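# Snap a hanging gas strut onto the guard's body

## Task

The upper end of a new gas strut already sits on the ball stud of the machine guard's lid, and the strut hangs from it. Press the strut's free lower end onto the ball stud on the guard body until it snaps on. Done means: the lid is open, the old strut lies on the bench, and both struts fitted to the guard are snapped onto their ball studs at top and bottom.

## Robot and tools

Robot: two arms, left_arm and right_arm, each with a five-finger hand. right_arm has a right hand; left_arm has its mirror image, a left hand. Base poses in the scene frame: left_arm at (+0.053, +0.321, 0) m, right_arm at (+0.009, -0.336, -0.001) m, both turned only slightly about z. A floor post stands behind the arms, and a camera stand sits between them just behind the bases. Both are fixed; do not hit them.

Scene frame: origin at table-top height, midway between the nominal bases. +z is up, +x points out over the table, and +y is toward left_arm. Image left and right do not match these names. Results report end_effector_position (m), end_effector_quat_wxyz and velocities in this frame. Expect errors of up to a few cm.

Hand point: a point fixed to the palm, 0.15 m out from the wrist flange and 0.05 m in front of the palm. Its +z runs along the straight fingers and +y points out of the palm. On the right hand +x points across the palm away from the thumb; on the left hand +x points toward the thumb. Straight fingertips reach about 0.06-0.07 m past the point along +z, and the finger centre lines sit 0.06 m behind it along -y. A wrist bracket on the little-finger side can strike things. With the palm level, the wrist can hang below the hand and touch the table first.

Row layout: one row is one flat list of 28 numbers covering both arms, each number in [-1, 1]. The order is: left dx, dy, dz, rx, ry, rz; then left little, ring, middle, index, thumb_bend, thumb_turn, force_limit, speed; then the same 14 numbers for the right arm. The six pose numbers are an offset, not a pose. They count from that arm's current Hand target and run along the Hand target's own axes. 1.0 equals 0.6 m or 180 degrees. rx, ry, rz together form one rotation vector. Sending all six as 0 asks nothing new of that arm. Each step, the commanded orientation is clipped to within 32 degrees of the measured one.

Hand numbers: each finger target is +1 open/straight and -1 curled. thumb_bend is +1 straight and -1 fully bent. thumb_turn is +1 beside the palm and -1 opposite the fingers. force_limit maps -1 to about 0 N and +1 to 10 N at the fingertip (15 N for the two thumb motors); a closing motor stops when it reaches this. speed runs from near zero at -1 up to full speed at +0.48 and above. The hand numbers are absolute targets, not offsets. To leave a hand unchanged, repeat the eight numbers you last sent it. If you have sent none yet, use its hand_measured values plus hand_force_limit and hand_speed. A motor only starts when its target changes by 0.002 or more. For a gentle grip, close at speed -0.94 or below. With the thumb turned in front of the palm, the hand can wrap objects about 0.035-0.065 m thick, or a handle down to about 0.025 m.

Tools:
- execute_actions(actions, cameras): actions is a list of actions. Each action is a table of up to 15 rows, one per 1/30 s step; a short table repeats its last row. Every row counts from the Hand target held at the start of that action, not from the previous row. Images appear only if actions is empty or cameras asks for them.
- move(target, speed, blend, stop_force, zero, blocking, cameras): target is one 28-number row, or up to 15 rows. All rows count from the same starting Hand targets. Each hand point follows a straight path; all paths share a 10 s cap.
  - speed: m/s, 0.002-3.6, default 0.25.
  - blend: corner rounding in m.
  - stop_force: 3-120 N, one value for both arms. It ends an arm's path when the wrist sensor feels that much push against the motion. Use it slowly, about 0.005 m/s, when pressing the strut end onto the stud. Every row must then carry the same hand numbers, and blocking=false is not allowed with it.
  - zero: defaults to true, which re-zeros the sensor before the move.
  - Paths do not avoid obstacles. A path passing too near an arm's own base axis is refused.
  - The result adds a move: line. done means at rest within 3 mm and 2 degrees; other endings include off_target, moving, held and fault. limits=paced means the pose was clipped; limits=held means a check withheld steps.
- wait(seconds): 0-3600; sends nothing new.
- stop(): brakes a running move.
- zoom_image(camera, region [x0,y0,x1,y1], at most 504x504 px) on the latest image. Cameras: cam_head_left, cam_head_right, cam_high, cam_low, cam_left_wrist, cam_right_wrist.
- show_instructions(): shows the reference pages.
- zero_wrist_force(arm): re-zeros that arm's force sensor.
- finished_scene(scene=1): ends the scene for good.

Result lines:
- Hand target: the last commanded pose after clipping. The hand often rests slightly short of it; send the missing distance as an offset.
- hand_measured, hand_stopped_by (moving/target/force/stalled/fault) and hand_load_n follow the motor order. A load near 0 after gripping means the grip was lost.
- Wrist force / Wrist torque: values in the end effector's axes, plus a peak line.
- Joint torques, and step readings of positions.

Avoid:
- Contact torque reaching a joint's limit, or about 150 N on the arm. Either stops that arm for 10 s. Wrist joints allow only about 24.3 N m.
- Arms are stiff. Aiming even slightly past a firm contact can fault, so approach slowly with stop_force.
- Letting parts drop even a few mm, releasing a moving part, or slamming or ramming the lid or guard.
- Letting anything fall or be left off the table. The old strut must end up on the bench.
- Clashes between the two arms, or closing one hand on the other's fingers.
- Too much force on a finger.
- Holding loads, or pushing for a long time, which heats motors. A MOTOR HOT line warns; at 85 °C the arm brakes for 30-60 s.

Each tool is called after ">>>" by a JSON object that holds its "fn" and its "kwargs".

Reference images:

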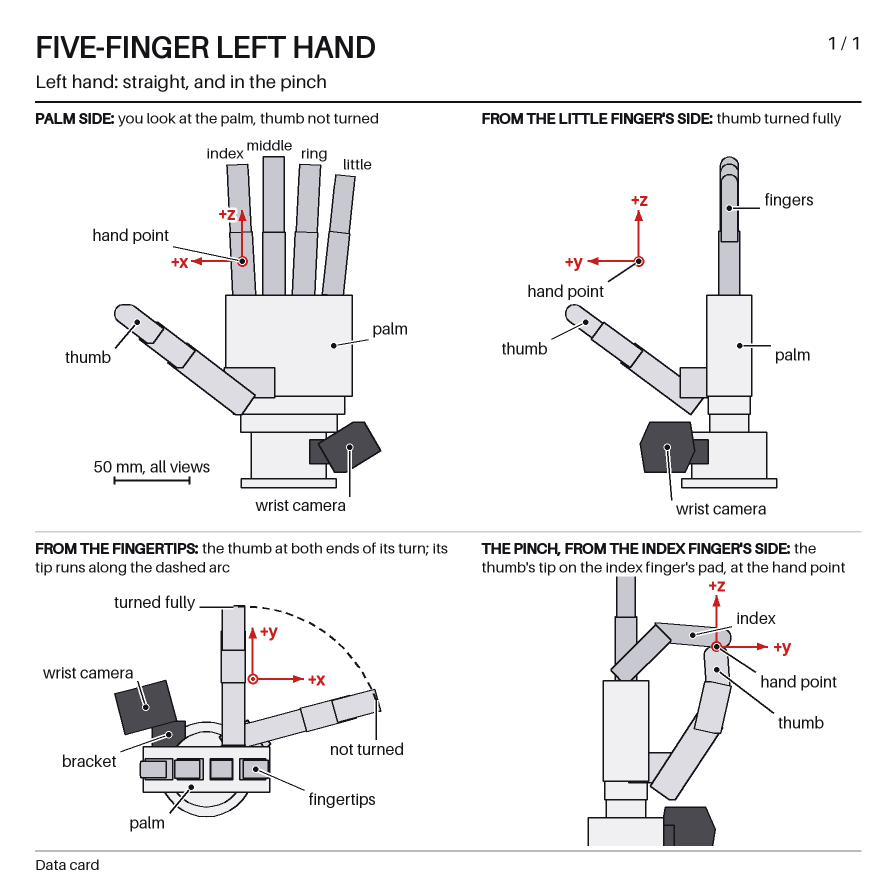

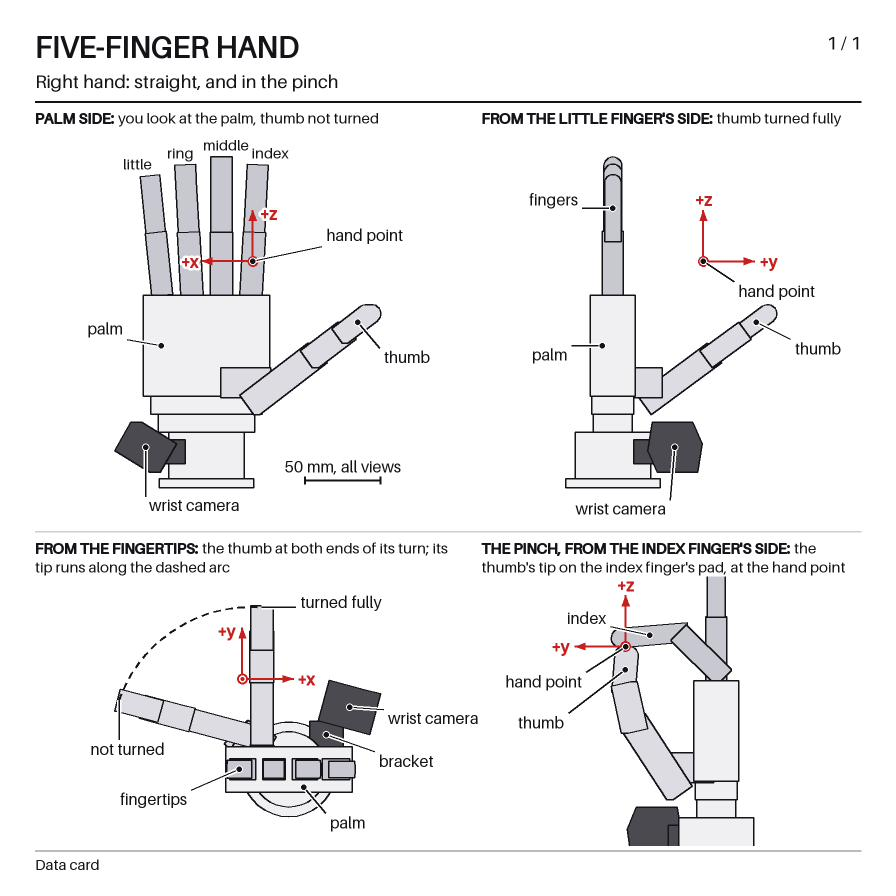

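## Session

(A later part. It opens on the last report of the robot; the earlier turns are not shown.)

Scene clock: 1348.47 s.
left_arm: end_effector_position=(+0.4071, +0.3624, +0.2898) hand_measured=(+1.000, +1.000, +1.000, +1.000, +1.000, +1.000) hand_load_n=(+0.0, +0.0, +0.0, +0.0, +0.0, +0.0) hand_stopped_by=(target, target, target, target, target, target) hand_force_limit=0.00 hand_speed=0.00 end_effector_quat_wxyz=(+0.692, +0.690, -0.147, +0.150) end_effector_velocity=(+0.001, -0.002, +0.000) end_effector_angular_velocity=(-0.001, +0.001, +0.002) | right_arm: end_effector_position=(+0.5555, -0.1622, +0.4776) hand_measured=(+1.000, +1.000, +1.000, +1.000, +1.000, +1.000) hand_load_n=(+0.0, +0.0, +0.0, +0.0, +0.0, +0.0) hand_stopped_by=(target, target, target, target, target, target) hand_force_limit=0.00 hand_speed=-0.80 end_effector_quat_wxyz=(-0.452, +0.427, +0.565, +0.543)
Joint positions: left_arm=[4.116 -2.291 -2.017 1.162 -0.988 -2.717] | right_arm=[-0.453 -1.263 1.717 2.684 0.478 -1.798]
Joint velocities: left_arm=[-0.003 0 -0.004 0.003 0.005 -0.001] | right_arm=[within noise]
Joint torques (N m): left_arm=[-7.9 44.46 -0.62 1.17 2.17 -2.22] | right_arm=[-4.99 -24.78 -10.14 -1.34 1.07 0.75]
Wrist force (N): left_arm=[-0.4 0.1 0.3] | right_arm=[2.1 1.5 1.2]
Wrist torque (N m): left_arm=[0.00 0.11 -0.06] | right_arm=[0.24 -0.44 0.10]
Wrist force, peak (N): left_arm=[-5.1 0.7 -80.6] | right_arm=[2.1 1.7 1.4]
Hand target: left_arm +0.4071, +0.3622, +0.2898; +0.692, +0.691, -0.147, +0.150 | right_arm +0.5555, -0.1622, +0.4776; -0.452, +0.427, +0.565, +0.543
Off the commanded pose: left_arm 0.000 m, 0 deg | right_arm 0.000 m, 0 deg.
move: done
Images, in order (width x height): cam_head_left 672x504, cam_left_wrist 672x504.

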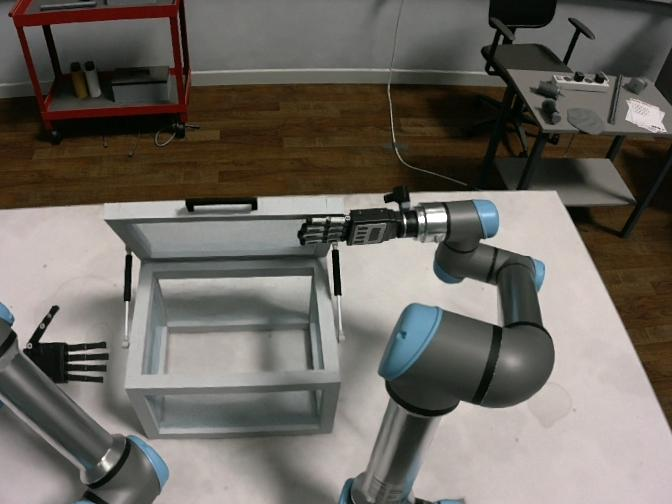

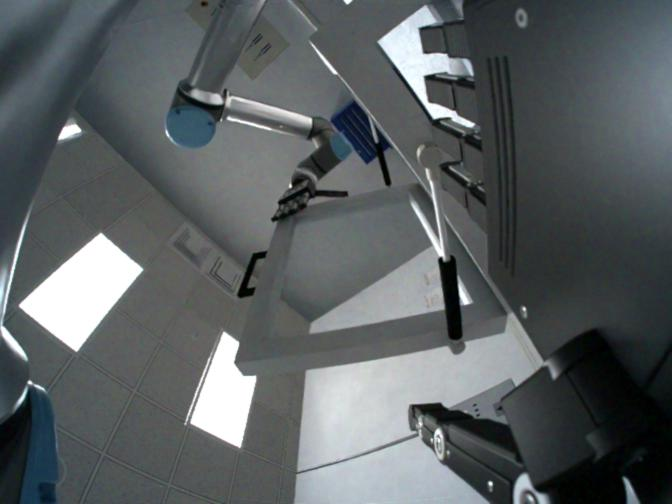

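>>> {"fn": "zoom_image", "kwargs": {"camera": "cam_head_left", "region": [310, 300, 370, 360]}}

>>> {"fn": "wait", "kwargs": {"seconds": 0.1, "cameras": ["cam_head_right"]}}

>>> {"fn": "zoom_image", "kwargs": {"camera": "cam_head_right", "region": [90, 310, 150, 370]}}

>>> {"fn": "zoom_image", "kwargs": {"camera": "cam_head_right", "region": [310, 300, 370, 360]}}

Scaled by 8.400.

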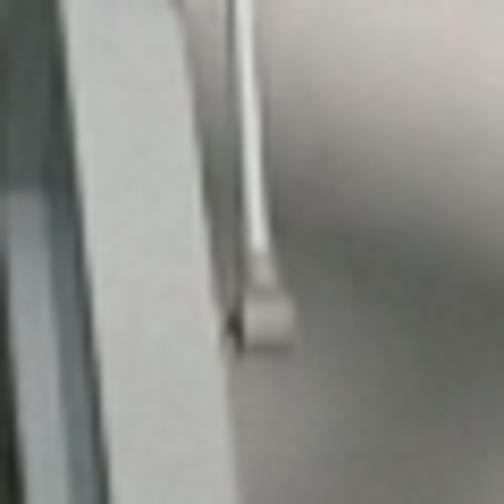

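Scene clock: 1351.70 s.
left_arm: end_effector_position=(+0.4071, +0.3622, +0.2898) hand_measured=(+1.000, +1.000, +1.000, +1.000, +1.000, +1.000) hand_load_n=(+0.0, +0.0, +0.0, +0.0, +0.0, +0.0) hand_stopped_by=(target, target, target, target, target, target) hand_force_limit=0.00 hand_speed=0.00 end_effector_quat_wxyz=(+0.692, +0.691, -0.147, +0.150) | right_arm: end_effector_position=(+0.5555, -0.1622, +0.4776) hand_measured=(+1.000, +1.000, +1.000, +1.000, +1.000, +1.000) hand_load_n=(+0.0, +0.0, +0.0, +0.0, +0.0, +0.0) hand_stopped_by=(target, target, target, target, target, target) hand_force_limit=0.00 hand_speed=-0.80 end_effector_quat_wxyz=(-0.452, +0.427, +0.565, +0.543)
Joint positions: left_arm=[4.116 -2.291 -2.017 1.162 -0.988 -2.717] | right_arm=[-0.453 -1.263 1.717 2.684 0.478 -1.798]
Joint torques (N m): left_arm=[-8.56 47.52 -0.25 1.46 2.23 -1.76] | right_arm=[-5.51 -25.17 -9.85 -1.41 1.07 0.88]
Wrist force (N): left_arm=[-0.2 -0.1 0.4] | right_arm=[2.0 1.5 1.3]
Wrist torque (N m): left_arm=[-0.04 0.09 -0.05] | right_arm=[0.22 -0.43 0.09]
Wrist force, peak (N): left_arm=[-0.6 -0.1 0.5] | right_arm=[2.1 1.5 1.6]
Hand target: left_arm +0.4071, +0.3622, +0.2898; +0.692, +0.691, -0.147, +0.150 | right_arm +0.5555, -0.1622, +0.4776; -0.452, +0.427, +0.565, +0.543
Off the commanded pose: left_arm 0.000 m, 0 deg | right_arm 0.000 m, 0 deg.
wait: 0.10 s; at rest from the start

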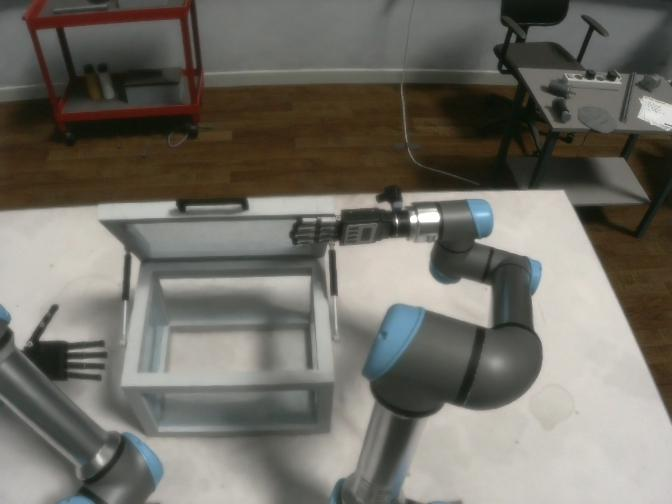

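Scaled by 8.400.

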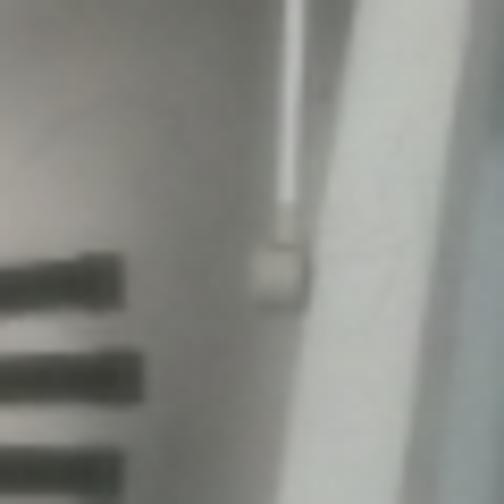

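Scaled by 8.400.

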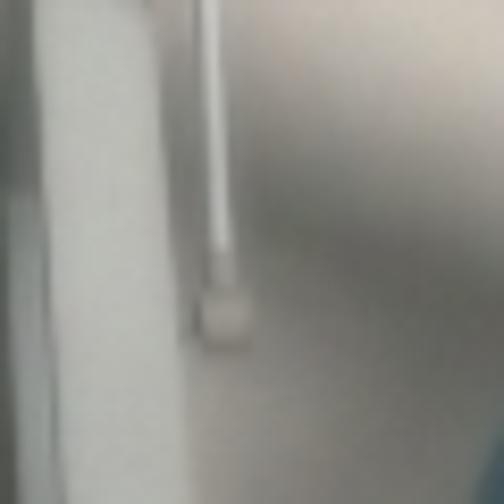

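>>> {"fn": "wait", "kwargs": {"seconds": 0.1, "cameras": ["cam_low","cam_head_left","cam_high"]}}

>>> {"fn": "zoom_image", "kwargs": {"camera": "cam_low", "region": [0, 0, 336, 252]}}

>>> {"fn": "zoom_image", "kwargs": {"camera": "cam_low", "region": [336, 60, 672, 312]}}

>>> {"fn": "zoom_image", "kwargs": {"camera": "cam_low", "region": [100, 250, 604, 504]}}

>>> {"fn": "zoom_image", "kwargs": {"camera": "cam_head_left", "region": [0, 190, 336, 504]}}

Scene clock: 1354.60 s.
left_arm: end_effector_position=(+0.4071, +0.3622, +0.2898) hand_measured=(+1.000, +1.000, +1.000, +1.000, +1.000, +1.000) hand_load_n=(+0.0, +0.0, +0.0, +0.0, +0.0, +0.0) hand_stopped_by=(target, target, target, target, target, target) hand_force_limit=0.00 hand_speed=0.00 end_effector_quat_wxyz=(+0.692, +0.691, -0.147, +0.150) | right_arm: end_effector_position=(+0.5555, -0.1622, +0.4776) hand_measured=(+1.000, +1.000, +1.000, +1.000, +1.000, +1.000) hand_load_n=(+0.0, +0.0, +0.0, +0.0, +0.0, +0.0) hand_stopped_by=(target, target, target, target, target, target) hand_force_limit=0.00 hand_speed=-0.80 end_effector_quat_wxyz=(-0.452, +0.427, +0.565, +0.543)
Joint positions: left_arm=[4.116 -2.291 -2.017 1.162 -0.988 -2.717] | right_arm=[-0.453 -1.263 1.717 2.684 0.478 -1.798]
Joint torques (N m): left_arm=[-8.61 47.5 -0.1 1.37 2.11 -1.2] | right_arm=[-5.84 -24.73 -10.06 -1.33 1.04 0.78]
Wrist force (N): left_arm=[-0.3 0.0 0.1] | right_arm=[2.2 1.3 1.2]
Wrist torque (N m): left_arm=[-0.01 0.09 -0.05] | right_arm=[0.21 -0.45 0.10]
Wrist force, peak (N): left_arm=[-0.5 0.1 0.5] | right_arm=[2.2 1.4 1.5]
Hand target: left_arm +0.4071, +0.3622, +0.2898; +0.692, +0.691, -0.147, +0.150 | right_arm +0.5555, -0.1622, +0.4776; -0.452, +0.427, +0.565, +0.543
Off the commanded pose: left_arm 0.000 m, 0 deg | right_arm 0.000 m, 0 deg.
wait: 0.10 s; at rest from the start
Images, in order (width x height): cam_head_left 672x504, cam_high 672x504, cam_low 672x504.

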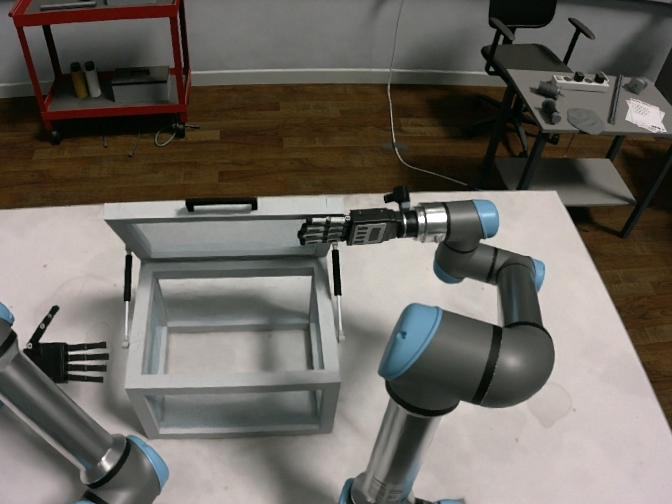

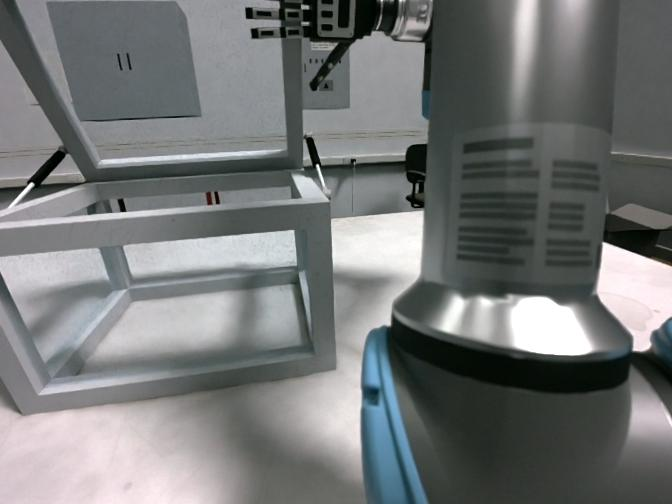

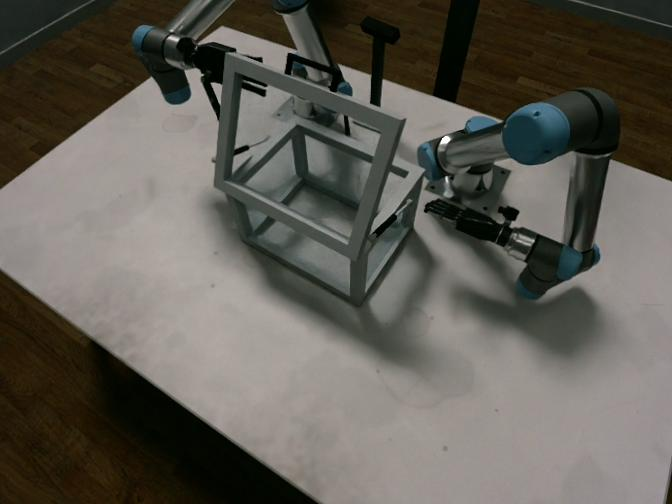

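Scaled by 1.500.

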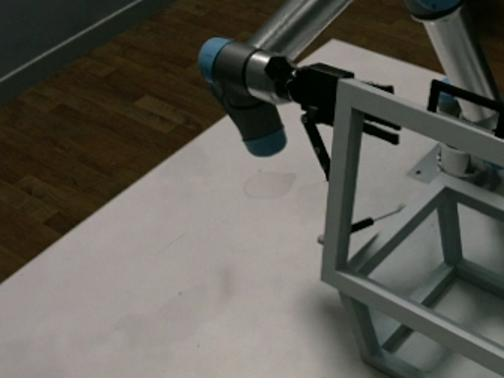

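Scaled by 1.500.

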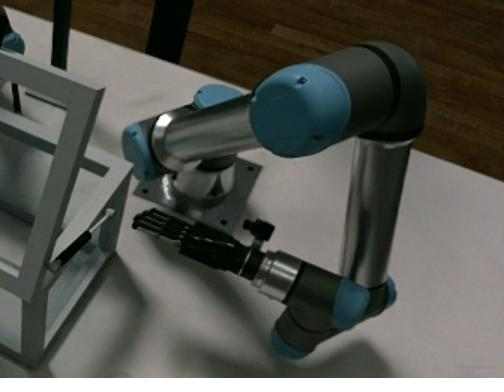

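Scaled by 1.000.

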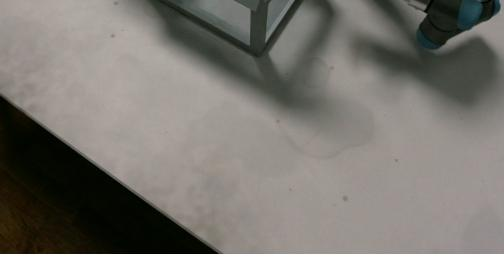

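Scaled by 1.500.

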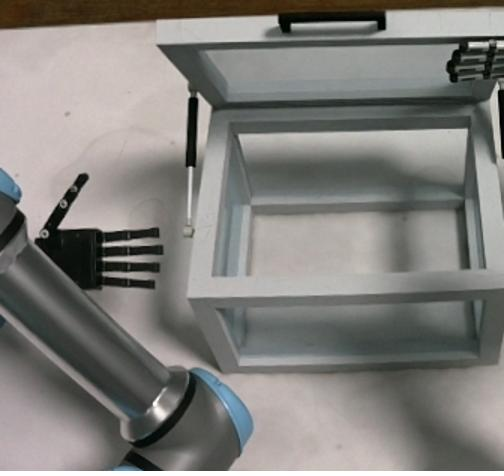

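>>> {"fn": "zoom_image", "kwargs": {"camera": "cam_low", "region": [340, 60, 440, 180]}}

>>> {"fn": "zoom_image", "kwargs": {"camera": "cam_low", "region": [260, 10, 360, 130]}}

Scaled by 4.200.

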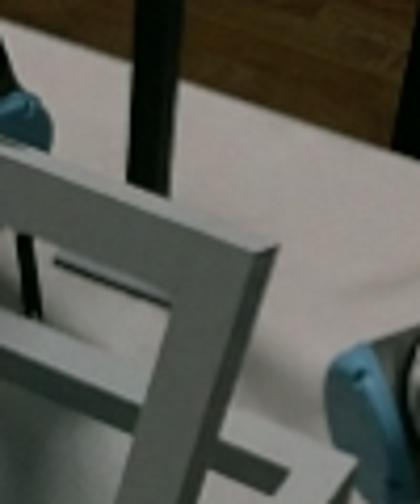

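Scaled by 4.200.

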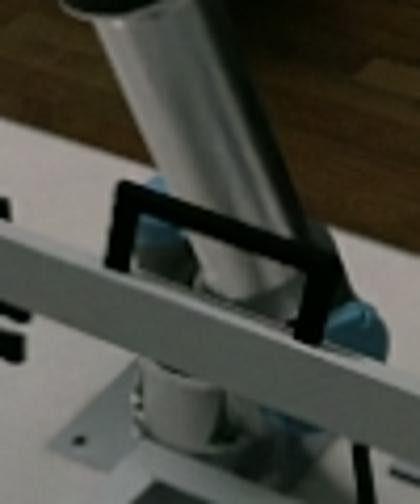

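>>> {"fn": "move", "kwargs": {"target": [0.1152,-0.0218,-0.07,0.15,0,0,1,1,1,1,1,1,0.0,0.0,0,0,0,0,0,0,1,1,1,1,1,1,0,-0.8], "speed": 0.15}}

>>> {"fn": "move", "kwargs": {"target": [0,0,0,0.17,0,0,1,1,1,1,1,1,0.0,0.0,0,0,0,0,0,0,1,1,1,1,1,1,0,-0.8], "speed": 0.15}}

>>> {"fn": "move", "kwargs": {"target": [0,0,0,0.18,0,0,1,1,1,1,1,1,0.0,0.0,0,0,0,0,0,0,1,1,1,1,1,1,0,-0.8], "speed": 0.15, "cameras": ["cam_left_wrist"]}}

Scene clock: 1364.07 s.
left_arm: end_effector_position=(+0.4754, +0.4045, +0.3061) hand_measured=(+1.000, +1.000, +1.000, +1.000, +1.000, +1.000) hand_load_n=(+0.0, +0.0, +0.0, +0.0, +0.0, +0.0) hand_stopped_by=(target, target, target, target, target, target) hand_force_limit=0.00 hand_speed=0.00 end_effector_quat_wxyz=(+0.512, +0.833, -0.108, +0.180) | right_arm: end_effector_position=(+0.5555, -0.1622, +0.4776) hand_measured=(+1.000, +1.000, +1.000, +1.000, +1.000, +1.000) hand_load_n=(+0.0, -0.5, +0.0, +0.0, +0.0, +0.0) hand_stopped_by=(target, target, target, target, target, target) hand_force_limit=0.00 hand_speed=-0.80 end_effector_quat_wxyz=(-0.452, +0.427, +0.565, +0.543)
Joint positions: left_arm=[4.131 -2.154 -1.695 1.269 -0.881 -3.057] | right_arm=[-0.453 -1.263 1.717 2.684 0.478 -1.798]
Joint torques (N m): left_arm=[-2.6 25.9 10.66 -5.14 -1.95 1.68] | right_arm=[-5.95 -25.05 -10.38 -1.33 0.97 0.87]
Wrist force (N): left_arm=[-0.2 -0.3 0.8] | right_arm=[1.9 1.3 1.3]
Wrist torque (N m): left_arm=[-0.09 0.08 -0.13] | right_arm=[0.19 -0.42 0.08]
Wrist force, peak (N): left_arm=[-0.7 -0.1 0.8] | right_arm=[2.3 1.5 1.5]
Hand target: left_arm +0.4754, +0.4045, +0.3061; +0.512, +0.833, -0.108, +0.180 | right_arm +0.5555, -0.1622, +0.4776; -0.452, +0.427, +0.565, +0.543
Off the commanded pose: left_arm 0.000 m, 0 deg | right_arm 0.000 m, 0 deg.
move: done

Scene clock: 1366.30 s.
left_arm: end_effector_position=(+0.4754, +0.4045, +0.3061) hand_measured=(+1.000, +1.000, +1.000, +1.000, +1.000, +1.000) hand_load_n=(+0.0, +0.0, +0.0, +0.0, +0.0, +0.0) hand_stopped_by=(target, target, target, target, target, target) hand_force_limit=0.00 hand_speed=0.00 end_effector_quat_wxyz=(+0.274, +0.939, -0.056, +0.202) | right_arm: end_effector_position=(+0.5555, -0.1622, +0.4776) hand_measured=(+1.000, +1.000, +1.000, +1.000, +1.000, +1.000) hand_load_n=(+0.0, +0.0, +0.0, +0.5, +0.0, +0.0) hand_stopped_by=(target, target, target, target, target, target) hand_force_limit=0.00 hand_speed=-0.80 end_effector_quat_wxyz=(-0.452, +0.427, +0.565, +0.543)
Joint positions: left_arm=[4.146 -1.872 -1.653 1.607 -0.956 -3.459] | right_arm=[-0.453 -1.263 1.717 2.684 0.478 -1.798]
Joint torques (N m): left_arm=[5.83 19.9 9.67 -5.25 2.97 1.81] | right_arm=[-5.75 -25.26 -9.9 -1.34 0.97 0.94]
Wrist force (N): left_arm=[-0.1 -0.1 1.2] | right_arm=[1.9 1.6 1.3]
Wrist torque (N m): left_arm=[-0.09 0.02 -0.09] | right_arm=[0.23 -0.41 0.09]
Wrist force, peak (N): left_arm=[0.0 -0.4 1.4] | right_arm=[2.2 1.6 1.3]
Hand target: left_arm +0.4754, +0.4045, +0.3061; +0.274, +0.939, -0.056, +0.202 | right_arm +0.5555, -0.1622, +0.4776; -0.452, +0.427, +0.565, +0.543
Off the commanded pose: left_arm 0.000 m, 0 deg | right_arm 0.000 m, 0 deg.
move: done

Scene clock: 1368.63 s.
left_arm: end_effector_position=(+0.4753, +0.4044, +0.3061) hand_measured=(+1.000, +1.000, +1.000, +1.000, +1.000, +1.000) hand_load_n=(+0.0, +0.0, +0.0, +0.0, +0.0, +0.0) hand_stopped_by=(target, target, target, target, target, target) hand_force_limit=0.00 hand_speed=0.00 end_effector_quat_wxyz=(+0.001, +0.978, +0.002, +0.209) | right_arm: end_effector_position=(+0.5555, -0.1622, +0.4776) hand_measured=(+1.000, +1.000, +1.000, +1.000, +1.000, +1.000) hand_load_n=(+0.0, +0.0, +0.0, +0.0, +0.0, +0.0) hand_stopped_by=(target, target, target, target, target, target) hand_force_limit=0.00 hand_speed=-0.80 end_effector_quat_wxyz=(-0.452, +0.427, +0.565, +0.543)
Joint positions: left_arm=[4.005 -1.576 -1.666 1.947 -1.248 -3.881] | right_arm=[-0.453 -1.263 1.717 2.684 0.478 -1.798]
Joint torques (N m): left_arm=[5.58 7.33 22.38 -4.5 2.09 1.99] | right_arm=[-5.15 -25.31 -9.88 -1.31 1.04 1.01]
Wrist force (N): left_arm=[0.1 0.4 1.3] | right_arm=[1.9 1.5 1.3]
Wrist torque (N m): left_arm=[-0.02 0.01 -0.09] | right_arm=[0.22 -0.41 0.09]
Wrist force, peak (N): left_arm=[-0.1 -0.8 1.6] | right_arm=[2.2 1.4 1.5]
Hand target: left_arm +0.4754, +0.4045, +0.3061; +0.001, +0.978, +0.002, +0.209 | right_arm +0.5555, -0.1622, +0.4776; -0.452, +0.427, +0.565, +0.543
Off the commanded pose: left_arm 0.000 m, 0 deg | right_arm 0.000 m, 0 deg.
move: done

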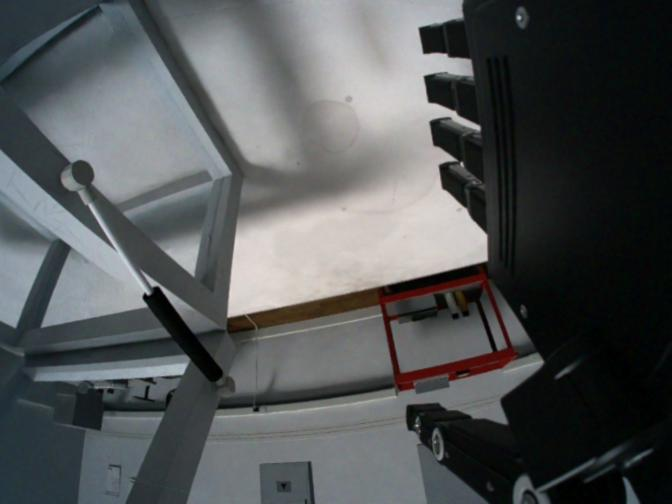

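>>> {"fn": "move", "kwargs": {"target": [-0.0318,0.1997,0.0778,0,0,0,1,1,1,1,1,1,0.0,0.0,0,0,0,0,0,0,1,1,1,1,1,1,0,-0.8], "speed": 0.08, "stop_force": 10, "cameras": ["cam_left_wrist"]}}

>>> {"fn": "zoom_image", "kwargs": {"camera": "cam_left_wrist", "region": [190, 110, 290, 210]}}

Scene clock: 1373.27 s.
left_arm: end_effector_position=(+0.4775, +0.2845, +0.2561) hand_measured=(+1.000, +1.000, +1.000, +1.000, +1.000, +1.000) hand_load_n=(+0.0, +0.0, +0.0, +0.0, -0.5, +0.0) hand_stopped_by=(target, target, target, target, target, target) hand_force_limit=0.00 hand_speed=0.00 end_effector_quat_wxyz=(+0.001, +0.978, +0.002, +0.209) | right_arm: end_effector_position=(+0.5555, -0.1622, +0.4776) hand_measured=(+1.000, +1.000, +1.000, +1.000, +1.000, +1.000) hand_load_n=(+0.0, +0.0, -0.5, +0.0, +0.0, +0.0) hand_stopped_by=(target, target, target, target, target, target) hand_force_limit=0.00 hand_speed=-0.80 end_effector_quat_wxyz=(-0.452, +0.427, +0.565, +0.543)
Joint positions: left_arm=[3.675 -1.504 -1.842 2.14 -1.353 -4.206] | right_arm=[-0.453 -1.263 1.717 2.684 0.478 -1.798]
Joint torques (N m): left_arm=[-1.57 3.92 23.88 -4.46 2.56 0.22] | right_arm=[-5.55 -24.93 -10.41 -1.36 1.02 1.09]
Wrist force (N): left_arm=[0.1 0.3 0.8] | right_arm=[2.1 1.5 1.4]
Wrist torque (N m): left_arm=[-0.01 0.00 -0.10] | right_arm=[0.22 -0.44 0.09]
Wrist force, peak (N): left_arm=[0.5 0.7 1.4] | right_arm=[2.1 1.6 1.5]
Hand target: left_arm +0.4775, +0.2845, +0.2561; +0.001, +0.978, +0.002, +0.209 | right_arm +0.5555, -0.1622, +0.4776; -0.452, +0.427, +0.565, +0.543
Off the commanded pose: left_arm 0.000 m, 0 deg | right_arm 0.000 m, 0 deg.
move: done

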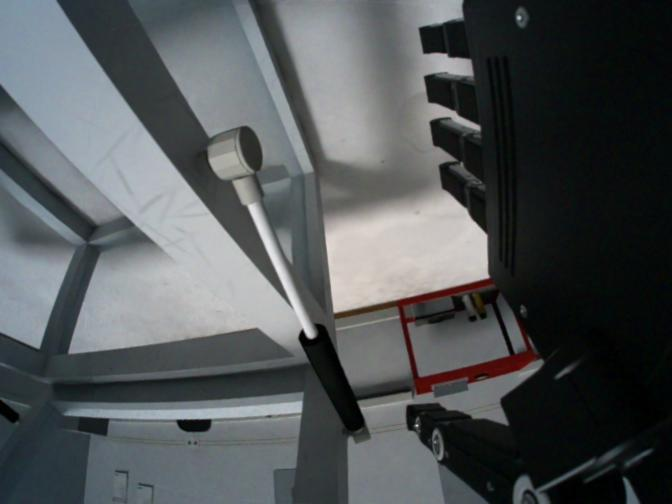

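Scaled by 5.040 from the camera's image (finer frame: 960x720).

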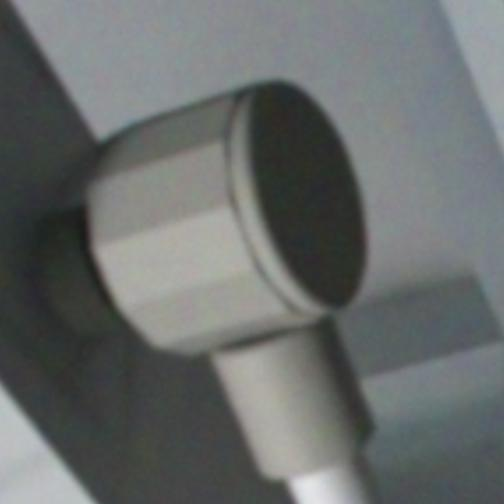

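>>> {"fn": "move", "kwargs": {"target": [0,-0.0742,0,0,0,0,1,1,1,1,1,1,0.0,0.2,0,0,0,0,0,0,1,1,1,1,1,1,0,-0.8], "speed": 0.08}}

>>> {"fn": "move", "kwargs": {"target": [0,0,0,0,0,0,1,1,1,0.0,0.1,-1,0.0,0.2,0,0,0,0,0,0,1,1,1,1,1,1,0,-0.8], "speed": 0.08}}

>>> {"fn": "move", "kwargs": {"target": [-0.0018,0.1242,-0.003,0,0,0,1,1,1,0.0,0.1,-1,0.0,0.2,0,0,0,0,0,0,1,1,1,1,1,1,0,-0.8], "speed": 0.04, "stop_force": 5, "cameras": ["cam_left_wrist"]}}

>>> {"fn": "zoom_image", "kwargs": {"camera": "cam_left_wrist", "region": [220, 60, 420, 260]}}

Scene clock: 1377.33 s.
left_arm: end_effector_position=(+0.4774, +0.3290, +0.2559) hand_measured=(+1.000, +1.000, +1.000, +1.000, +1.000, +1.000) hand_load_n=(+0.0, +0.0, +0.0, +0.0, +0.0, +0.0) hand_stopped_by=(target, target, target, target, target, target) hand_force_limit=0.00 hand_speed=0.20 end_effector_quat_wxyz=(+0.001, +0.978, +0.002, +0.209) | right_arm: end_effector_position=(+0.5555, -0.1622, +0.4776) hand_measured=(+1.000, +1.000, +1.000, +1.000, +1.000, +1.000) hand_load_n=(+0.5, +0.0, +0.0, +0.0, +0.0, +0.0) hand_stopped_by=(target, target, target, target, target, target) hand_force_limit=0.00 hand_speed=-0.80 end_effector_quat_wxyz=(-0.452, +0.427, +0.565, +0.543)
Joint positions: left_arm=[3.811 -1.527 -1.829 2.118 -1.306 -4.074] | right_arm=[-0.453 -1.263 1.717 2.684 0.478 -1.798]
Joint torques (N m): left_arm=[-1.22 28.24 9.78 0.86 -2 -1.72] | right_arm=[-4.74 -24.69 -10.4 -1.38 0.98 1.12]
Wrist force (N): left_arm=[0.2 0.5 0.7] | right_arm=[1.9 1.6 1.3]
Wrist torque (N m): left_arm=[0.02 0.00 0.00] | right_arm=[0.24 -0.41 0.08]
Wrist force, peak (N): left_arm=[0.0 1.3 1.0] | right_arm=[2.2 1.6 1.4]
Hand target: left_arm +0.4774, +0.3291, +0.2559; +0.001, +0.978, +0.002, +0.209 | right_arm +0.5555, -0.1622, +0.4776; -0.452, +0.427, +0.565, +0.543
Off the commanded pose: left_arm 0.000 m, 0 deg | right_arm 0.000 m, 0 deg.
move: done

Scene clock: 1378.50 s.
left_arm: end_effector_position=(+0.4774, +0.3291, +0.2559) hand_measured=(+1.000, +1.000, +1.000, +0.000, +0.100, -1.000) hand_load_n=(+0.0, +0.0, -0.5, +0.0, +0.0, +0.0) hand_stopped_by=(target, target, target, target, target, target) hand_force_limit=0.00 hand_speed=0.20 end_effector_quat_wxyz=(+0.001, +0.978, +0.002, +0.209) | right_arm: end_effector_position=(+0.5555, -0.1622, +0.4776) hand_measured=(+1.000, +1.000, +1.000, +1.000, +1.000, +1.000) hand_load_n=(+0.0, +0.0, +0.0, +0.0, +0.0, +0.0) hand_stopped_by=(target, target, target, target, target, target) hand_force_limit=0.00 hand_speed=-0.80 end_effector_quat_wxyz=(-0.452, +0.427, +0.565, +0.543)
Joint positions: left_arm=[3.811 -1.527 -1.829 2.118 -1.307 -4.074] | right_arm=[-0.453 -1.263 1.717 2.684 0.478 -1.798]
Joint torques (N m): left_arm=[6.15 28.5 11.08 0.53 -1.58 2.23] | right_arm=[-5.43 -24.72 -10.44 -1.39 1.07 1.18]
Wrist force (N): left_arm=[0.2 0.4 1.1] | right_arm=[1.9 1.5 1.4]
Wrist torque (N m): left_arm=[-0.02 0.02 0.00] | right_arm=[0.22 -0.41 0.09]
Wrist force, peak (N): left_arm=[0.4 0.6 1.0] | right_arm=[2.2 1.3 1.5]
Hand target: left_arm +0.4774, +0.3291, +0.2559; +0.001, +0.978, +0.002, +0.209 | right_arm +0.5555, -0.1622, +0.4776; -0.452, +0.427, +0.565, +0.543
Off the commanded pose: left_arm 0.000 m, 0 deg | right_arm 0.000 m, 0 deg.
move: done

Scene clock: 1381.23 s.
left_arm: end_effector_position=(+0.4759, +0.2545, +0.2574) hand_measured=(+1.000, +1.000, +1.000, +0.000, +0.100, -1.000) hand_load_n=(+0.0, +0.0, +0.0, +0.0, +0.0, +0.0) hand_stopped_by=(target, target, target, target, target, target) hand_force_limit=0.00 hand_speed=0.20 end_effector_quat_wxyz=(+0.001, +0.978, +0.002, +0.209) | right_arm: end_effector_position=(+0.5555, -0.1622, +0.4776) hand_measured=(+1.000, +1.000, +1.000, +1.000, +1.000, +1.000) hand_load_n=(+0.0, +0.0, +0.0, +0.0, +0.0, +0.0) hand_stopped_by=(target, target, target, target, target, target) hand_force_limit=0.00 hand_speed=-0.80 end_effector_quat_wxyz=(-0.452, +0.427, +0.565, +0.543)
Joint positions: left_arm=[3.577 -1.495 -1.843 2.15 -1.389 -4.299] | right_arm=[-0.453 -1.263 1.717 2.684 0.478 -1.798]
Joint torques (N m): left_arm=[7 3.79 21.19 -4.17 2.41 2.44] | right_arm=[-5.59 -24.99 -10.55 -1.26 1.06 1.21]
Wrist force (N): left_arm=[0.1 0.4 1.0] | right_arm=[2.0 1.5 1.4]
Wrist torque (N m): left_arm=[0.02 0.03 -0.09] | right_arm=[0.21 -0.43 0.09]
Wrist force, peak (N): left_arm=[0.2 0.9 1.2] | right_arm=[2.1 1.7 1.3]
Hand target: left_arm +0.4759, +0.2545, +0.2574; +0.001, +0.978, +0.002, +0.209 | right_arm +0.5555, -0.1622, +0.4776; -0.452, +0.427, +0.565, +0.543
Off the commanded pose: left_arm 0.000 m, 0 deg | right_arm 0.000 m, 0 deg.
move: done

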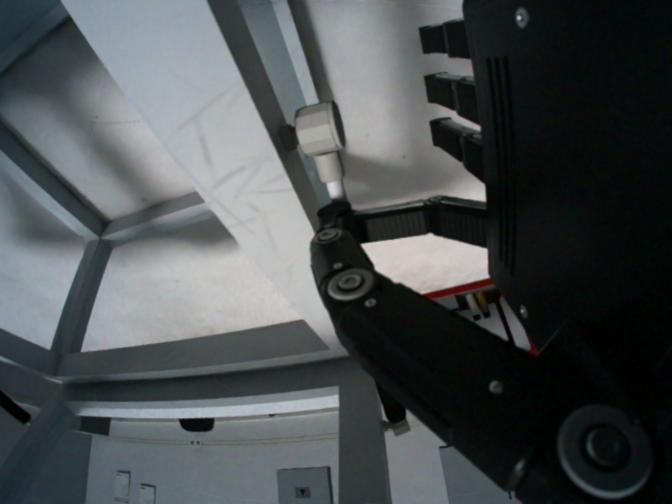

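Scaled by 2.520 from the camera's image (finer frame: 960x720).

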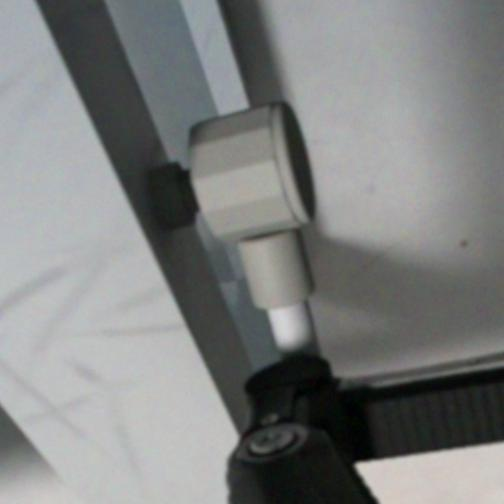

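>>> {"fn": "move", "kwargs": {"target": [0,0,0,0,0,0,1,1,1,-0.3,0.05,-1,0.6,-0.9,0,0,0,0,0,0,1,1,1,1,1,1,0,-0.8], "speed": 0.01}}

>>> {"fn": "move", "kwargs": {"target": [0,-0.005,0,0,0,0,1,1,1,-0.3,0.05,-1,0.6,-0.9,0,0,0,0,0,0,1,1,1,1,1,1,0,-0.8], "speed": 0.005, "cameras": ["cam_left_wrist"]}}

>>> {"fn": "zoom_image", "kwargs": {"camera": "cam_left_wrist", "region": [220, 60, 420, 260]}}

Scene clock: 1383.97 s.
left_arm: end_effector_position=(+0.4759, +0.2545, +0.2574) hand_measured=(+1.000, +1.000, +1.000, -0.108, +0.050, -1.000) hand_load_n=(+0.0, +0.0, +0.0, +9.0, +0.0, +0.0) hand_stopped_by=(target, target, target, force, target, target) hand_force_limit=0.60 hand_speed=-0.90 end_effector_quat_wxyz=(+0.001, +0.978, +0.002, +0.209) | right_arm: end_effector_position=(+0.5555, -0.1622, +0.4776) hand_measured=(+1.000, +1.000, +1.000, +1.000, +1.000, +1.000) hand_load_n=(+0.0, +0.0, -0.5, +0.0, +0.0, +0.0) hand_stopped_by=(target, target, target, target, target, target) hand_force_limit=0.00 hand_speed=-0.80 end_effector_quat_wxyz=(-0.452, +0.427, +0.565, +0.543)
Joint positions: left_arm=[3.577 -1.495 -1.843 2.15 -1.389 -4.299] | right_arm=[-0.453 -1.263 1.717 2.684 0.478 -1.798]
Joint torques (N m): left_arm=[5.48 8.25 14.89 -4.24 2.39 2.43] | right_arm=[-5.5 -25.07 -10.44 -1.29 1.08 1.21]
Wrist force (N): left_arm=[0.5 -2.6 8.8] | right_arm=[2.0 1.2 1.4]
Wrist torque (N m): left_arm=[-0.31 0.09 -0.08] | right_arm=[0.18 -0.43 0.09]
Wrist force, peak (N): left_arm=[0.8 -2.5 9.2] | right_arm=[2.1 1.6 1.4]
Hand target: left_arm +0.4759, +0.2545, +0.2574; +0.001, +0.978, +0.002, +0.209 | right_arm +0.5555, -0.1622, +0.4776; -0.452, +0.427, +0.565, +0.543
Off the commanded pose: left_arm 0.000 m, 0 deg | right_arm 0.000 m, 0 deg.
move: done

Scene clock: 1384.80 s.
left_arm: end_effector_position=(+0.4759, +0.2576, +0.2574) hand_measured=(+1.000, +1.000, +1.000, -0.108, +0.050, -1.000) hand_load_n=(+0.0, +0.0, +0.0, +8.5, +0.0, -0.5) hand_stopped_by=(target, target, target, force, target, target) hand_force_limit=0.60 hand_speed=-0.90 end_effector_quat_wxyz=(+0.001, +0.978, +0.002, +0.209) | right_arm: end_effector_position=(+0.5555, -0.1622, +0.4776) hand_measured=(+1.000, +1.000, +1.000, +1.000, +1.000, +1.000) hand_load_n=(+0.0, +0.0, +0.0, +0.0, +0.0, +0.0) hand_stopped_by=(target, target, target, target, target, target) hand_force_limit=0.00 hand_speed=-0.80 end_effector_quat_wxyz=(-0.452, +0.427, +0.565, +0.543)
Joint positions: left_arm=[3.588 -1.495 -1.844 2.149 -1.385 -4.289] | right_arm=[-0.453 -1.263 1.717 2.684 0.478 -1.798]
Joint torques (N m): left_arm=[-2.15 5.88 12.33 -4.71 2.41 1.29] | right_arm=[-5.23 -25.24 -10.28 -1.27 1.11 1.31]
Wrist force (N): left_arm=[-0.4 1.3 8.3] | right_arm=[1.9 1.4 1.2]
Wrist torque (N m): left_arm=[-0.07 0.06 -0.10] | right_arm=[0.21 -0.41 0.08]
Wrist force, peak (N): left_arm=[-0.5 1.5 9.3] | right_arm=[2.1 1.4 1.5]
Hand target: left_arm +0.4759, +0.2575, +0.2574; +0.001, +0.978, +0.002, +0.209 | right_arm +0.5555, -0.1622, +0.4776; -0.452, +0.427, +0.565, +0.543
Off the commanded pose: left_arm 0.000 m, 0 deg | right_arm 0.000 m, 0 deg.
move: done

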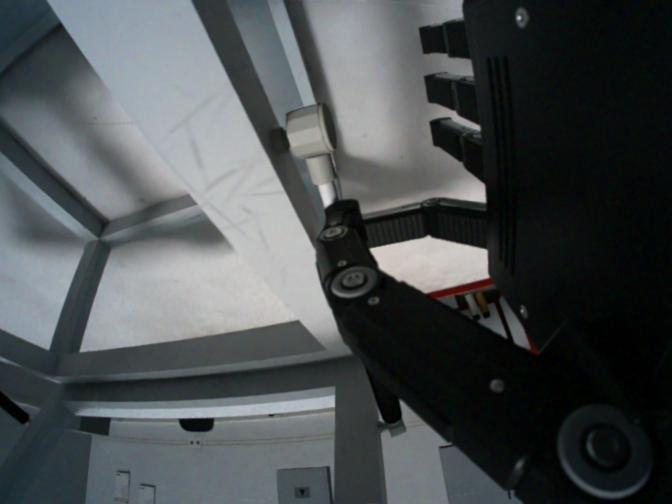

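Scaled by 2.520 from the camera's image (finer frame: 960x720).

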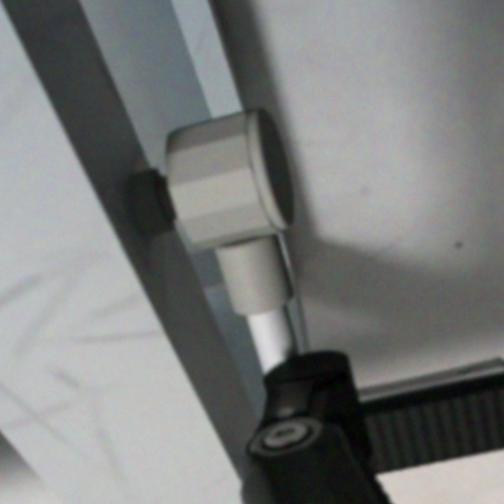

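>>> {"fn": "move", "kwargs": {"target": [0,0.005,0,0,0,0,1,1,1,-0.05,0.05,-1,0.6,-0.5,0,0,0,0,0,0,1,1,1,1,1,1,0,-0.8], "speed": 0.01}}

>>> {"fn": "move", "kwargs": {"target": [0,0,0,0,0,0,-0.25,1,1,-0.05,0.05,-1,-0.6,-0.4,0,0,0,0,0,0,1,1,1,1,1,1,0,-0.8], "speed": 0.01}}

>>> {"fn": "move", "kwargs": {"target": [0.014,0,0,0,0,0,-0.25,1,1,-0.05,0.05,-1,-0.6,-0.4,0,0,0,0,0,0,1,1,1,1,1,1,0,-0.8], "speed": 0.004, "stop_force": 12, "cameras": ["cam_left_wrist"]}}

>>> {"fn": "zoom_image", "kwargs": {"camera": "cam_left_wrist", "region": [220, 60, 420, 260]}}

Scene clock: 1388.47 s.
left_arm: end_effector_position=(+0.4759, +0.2545, +0.2573) hand_measured=(+1.000, +1.000, +1.000, -0.050, +0.050, -1.000) hand_load_n=(+0.0, +0.5, +0.0, +0.0, +0.0, +0.0) hand_stopped_by=(target, target, target, target, target, target) hand_force_limit=0.60 hand_speed=-0.50 end_effector_quat_wxyz=(+0.001, +0.978, +0.002, +0.209) | right_arm: end_effector_position=(+0.5555, -0.1622, +0.4776) hand_measured=(+1.000, +1.000, +1.000, +1.000, +1.000, +1.000) hand_load_n=(+0.0, +0.0, +0.0, +0.0, +0.0, +0.0) hand_stopped_by=(target, target, target, target, target, target) hand_force_limit=0.00 hand_speed=-0.80 end_effector_quat_wxyz=(-0.452, +0.427, +0.565, +0.543)
Joint positions: left_arm=[3.577 -1.495 -1.843 2.15 -1.389 -4.299] | right_arm=[-0.453 -1.263 1.717 2.684 0.478 -1.798]
Joint torques (N m): left_arm=[6.11 20.78 24.26 0.82 -1.09 0.58] | right_arm=[-5.83 -24.9 -10.49 -1.29 1.09 1.33]
Wrist force (N): left_arm=[0.7 0.5 1.0] | right_arm=[2.0 1.4 1.3]
Wrist torque (N m): left_arm=[0.04 -0.08 0.03] | right_arm=[0.21 -0.42 0.09]
Wrist force, peak (N): left_arm=[-0.3 1.2 8.5] | right_arm=[2.2 1.6 1.5]
Hand target: left_arm +0.4759, +0.2545, +0.2574; +0.001, +0.978, +0.002, +0.209 | right_arm +0.5555, -0.1622, +0.4776; -0.452, +0.427, +0.565, +0.543
Off the commanded pose: left_arm 0.000 m, 0 deg | right_arm 0.000 m, 0 deg.
move: done

Scene clock: 1389.50 s.
left_arm: end_effector_position=(+0.4759, +0.2545, +0.2574) hand_measured=(-0.250, +1.000, +1.000, -0.050, +0.050, -1.000) hand_load_n=(+0.0, +0.0, +0.0, +0.0, +0.0, +0.0) hand_stopped_by=(target, target, target, target, target, target) hand_force_limit=-0.60 hand_speed=-0.40 end_effector_quat_wxyz=(+0.001, +0.978, +0.002, +0.209) | right_arm: end_effector_position=(+0.5555, -0.1622, +0.4776) hand_measured=(+1.000, +1.000, +1.000, +1.000, +1.000, +1.000) hand_load_n=(+0.0, +0.0, +0.0, +0.0, +0.0, +0.0) hand_stopped_by=(target, target, target, target, target, target) hand_force_limit=0.00 hand_speed=-0.80 end_effector_quat_wxyz=(-0.452, +0.427, +0.565, +0.543)
Joint positions: left_arm=[3.577 -1.495 -1.843 2.15 -1.389 -4.299] | right_arm=[-0.453 -1.263 1.717 2.684 0.478 -1.798]
Joint torques (N m): left_arm=[7.1 27.05 22.92 -2.18 2.48 2.38] | right_arm=[-5.31 -24.98 -10.34 -1.3 1.04 1.34]
Wrist force (N): left_arm=[0.5 0.3 1.0] | right_arm=[1.9 1.7 1.4]
Wrist torque (N m): left_arm=[0.02 -0.05 0.03] | right_arm=[0.25 -0.41 0.09]
Wrist force, peak (N): left_arm=[0.5 0.4 1.2] | right_arm=[2.1 1.6 1.4]
Hand target: left_arm +0.4759, +0.2545, +0.2574; +0.001, +0.978, +0.002, +0.209 | right_arm +0.5555, -0.1622, +0.4776; -0.452, +0.427, +0.565, +0.543
Off the commanded pose: left_arm 0.000 m, 0 deg | right_arm 0.000 m, 0 deg.
move: done

Scene clock: 1391.10 s.
left_arm: end_effector_position=(+0.4784, +0.2545, +0.2585) hand_measured=(-0.250, +1.000, +1.000, -0.050, +0.050, -1.000) hand_load_n=(+1.0, +0.0, +0.0, +0.0, +0.0, +0.0) hand_stopped_by=(target, target, target, target, target, target) hand_force_limit=-0.60 hand_speed=-0.40 end_effector_quat_wxyz=(+0.001, +0.978, +0.002, +0.209) | right_arm: end_effector_position=(+0.5555, -0.1622, +0.4776) hand_measured=(+1.000, +1.000, +1.000, +1.000, +1.000, +1.000) hand_load_n=(+0.0, -0.5, +0.0, +0.0, +0.0, +0.0) hand_stopped_by=(target, target, target, target, target, target) hand_force_limit=0.00 hand_speed=-0.80 end_effector_quat_wxyz=(-0.452, +0.427, +0.565, +0.543)
Joint positions: left_arm=[3.573 -1.501 -1.835 2.148 -1.391 -4.303] | right_arm=[-0.453 -1.263 1.717 2.684 0.478 -1.798]
Joint torques (N m): left_arm=[7.03 28.17 14.43 3.31 3.65 1.93] | right_arm=[-5 -25.06 -10.04 -1.27 1.03 1.25]
Wrist force (N): left_arm=[-10.1 -1.5 0.4] | right_arm=[1.8 1.5 1.2]
Wrist torque (N m): left_arm=[-0.07 0.08 0.03] | right_arm=[0.23 -0.39 0.08]
Wrist force, peak (N): left_arm=[-14.2 -1.1 -0.1] | right_arm=[2.2 1.5 1.4]
Hand target: left_arm +0.4784, +0.2545, +0.2585; +0.001, +0.978, +0.002, +0.209 (not the last commanded pose) | right_arm +0.5555, -0.1622, +0.4776; -0.452, +0.427, +0.565, +0.543
Off the commanded pose: left_arm 0.006 m, 0 deg | right_arm 0.000 m, 0 deg.
move: contact (left_arm)

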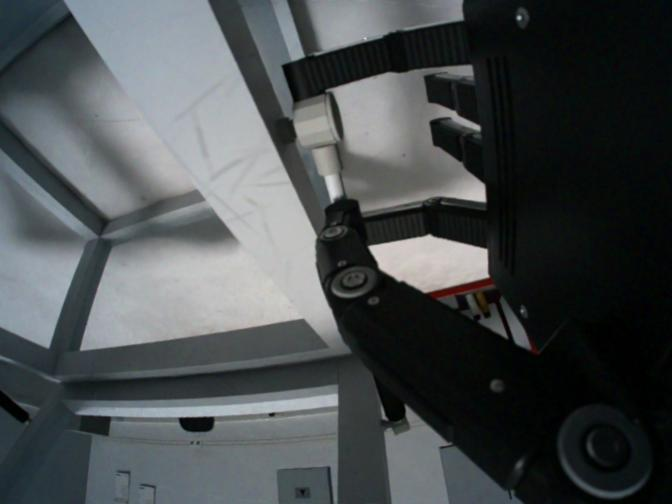

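Scaled by 2.520 from the camera's image (finer frame: 960x720).

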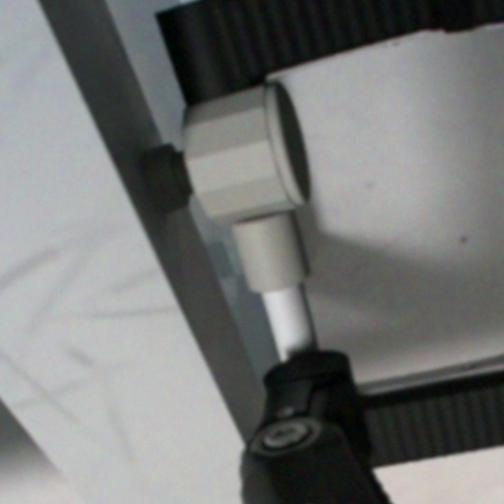

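Now pinch and tug.

>>> {"fn": "move", "kwargs": {"target": [0,0,0,0,0,0,-0.25,1,1,-0.3,0.05,-1,0.6,-0.9,0,0,0,0,0,0,1,1,1,1,1,1,0,-0.8], "speed": 0.01}}

>>> {"fn": "move", "kwargs": {"target": [0,-0.006,0,0,0,0,-0.25,1,1,-0.3,0.05,-1,0.6,-0.9,0,0,0,0,0,0,1,1,1,1,1,1,0,-0.8], "speed": 0.006, "stop_force": 20, "cameras": ["cam_left_wrist"]}}

>>> {"fn": "zoom_image", "kwargs": {"camera": "cam_left_wrist", "region": [220, 60, 420, 260]}}

Scene clock: 1393.70 s.
left_arm: end_effector_position=(+0.4784, +0.2545, +0.2585) hand_measured=(-0.250, +1.000, +1.000, -0.112, +0.050, -1.000) hand_load_n=(+0.0, +0.5, +0.0, +11.0, +0.0, +0.0) hand_stopped_by=(target, target, target, force, target, target) hand_force_limit=0.60 hand_speed=-0.90 end_effector_quat_wxyz=(+0.001, +0.978, +0.002, +0.209) | right_arm: end_effector_position=(+0.5555, -0.1622, +0.4776) hand_measured=(+1.000, +1.000, +1.000, +1.000, +1.000, +1.000) hand_load_n=(+0.0, +0.0, +0.0, +0.5, +0.0, +0.0) hand_stopped_by=(target, target, target, target, target, target) hand_force_limit=0.00 hand_speed=-0.80 end_effector_quat_wxyz=(-0.452, +0.427, +0.565, +0.543)
Joint positions: left_arm=[3.573 -1.501 -1.835 2.148 -1.391 -4.303] | right_arm=[-0.453 -1.263 1.717 2.684 0.478 -1.798]
Joint torques (N m): left_arm=[6.75 27.4 16.34 1.37 3.73 1.63] | right_arm=[-5.13 -25.1 -9.9 -1.36 1.11 1.35]
Wrist force (N): left_arm=[-10.7 -3.0 9.2] | right_arm=[2.0 1.7 1.4]
Wrist torque (N m): left_arm=[-0.34 0.17 -0.07] | right_arm=[0.24 -0.43 0.09]
Wrist force, peak (N): left_arm=[-11.0 -3.0 9.7] | right_arm=[2.3 1.4 1.5]
Hand target: left_arm +0.4784, +0.2545, +0.2585; +0.001, +0.978, +0.002, +0.209 | right_arm +0.5555, -0.1622, +0.4776; -0.452, +0.427, +0.565, +0.543
Off the commanded pose: left_arm 0.000 m, 0 deg | right_arm 0.000 m, 0 deg.
move: done

Scene clock: 1395.23 s.
left_arm: end_effector_position=(+0.4784, +0.2581, +0.2585) hand_measured=(-0.250, +1.000, +1.000, -0.112, +0.050, -1.000) hand_load_n=(+0.0, +0.0, +0.0, +10.0, +0.0, +0.0) hand_stopped_by=(target, target, target, force, target, target) hand_force_limit=0.60 hand_speed=-0.90 end_effector_quat_wxyz=(+0.001, +0.978, +0.002, +0.209) | right_arm: end_effector_position=(+0.5555, -0.1622, +0.4776) hand_measured=(+1.000, +1.000, +1.000, +1.000, +1.000, +1.000) hand_load_n=(+0.0, -0.5, +0.0, +0.0, +0.0, +0.0) hand_stopped_by=(target, target, target, target, target, target) hand_force_limit=0.00 hand_speed=-0.80 end_effector_quat_wxyz=(-0.452, +0.427, +0.565, +0.543)
Joint positions: left_arm=[3.585 -1.501 -1.835 2.146 -1.386 -4.291] | right_arm=[-0.453 -1.263 1.717 2.684 0.478 -1.798]
Joint torques (N m): left_arm=[-7.5 7.3 15.32 -2.89 -0.26 -2.66] | right_arm=[-5.32 -24.77 -10.12 -1.31 1.07 1.42]
Wrist force (N): left_arm=[-7.6 0.5 8.4] | right_arm=[2.0 1.3 1.4]
Wrist torque (N m): left_arm=[-0.17 0.06 -0.16] | right_arm=[0.19 -0.43 0.08]
Wrist force, peak (N): left_arm=[-12.6 5.3 9.8] | right_arm=[2.2 1.5 1.5]
Hand target: left_arm +0.4784, +0.2581, +0.2585; +0.001, +0.978, +0.002, +0.209 | right_arm +0.5555, -0.1622, +0.4776; -0.452, +0.427, +0.565, +0.543
Off the commanded pose: left_arm 0.000 m, 0 deg | right_arm 0.000 m, 0 deg.
move: done

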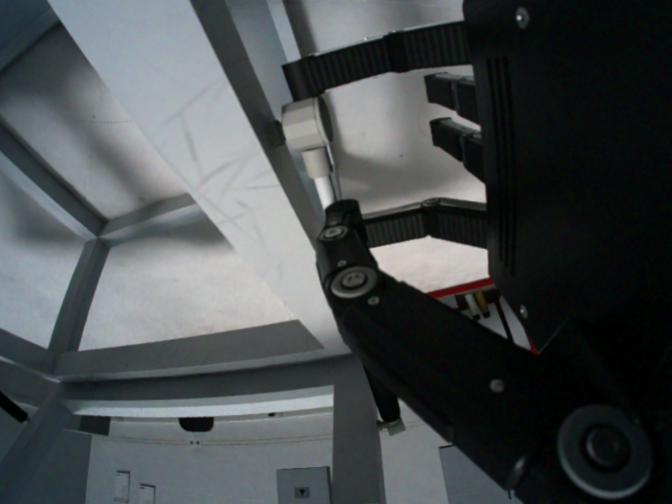

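Scaled by 2.520 from the camera's image (finer frame: 960x720).

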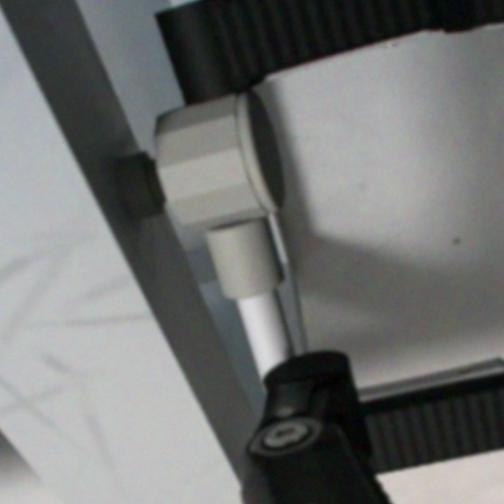

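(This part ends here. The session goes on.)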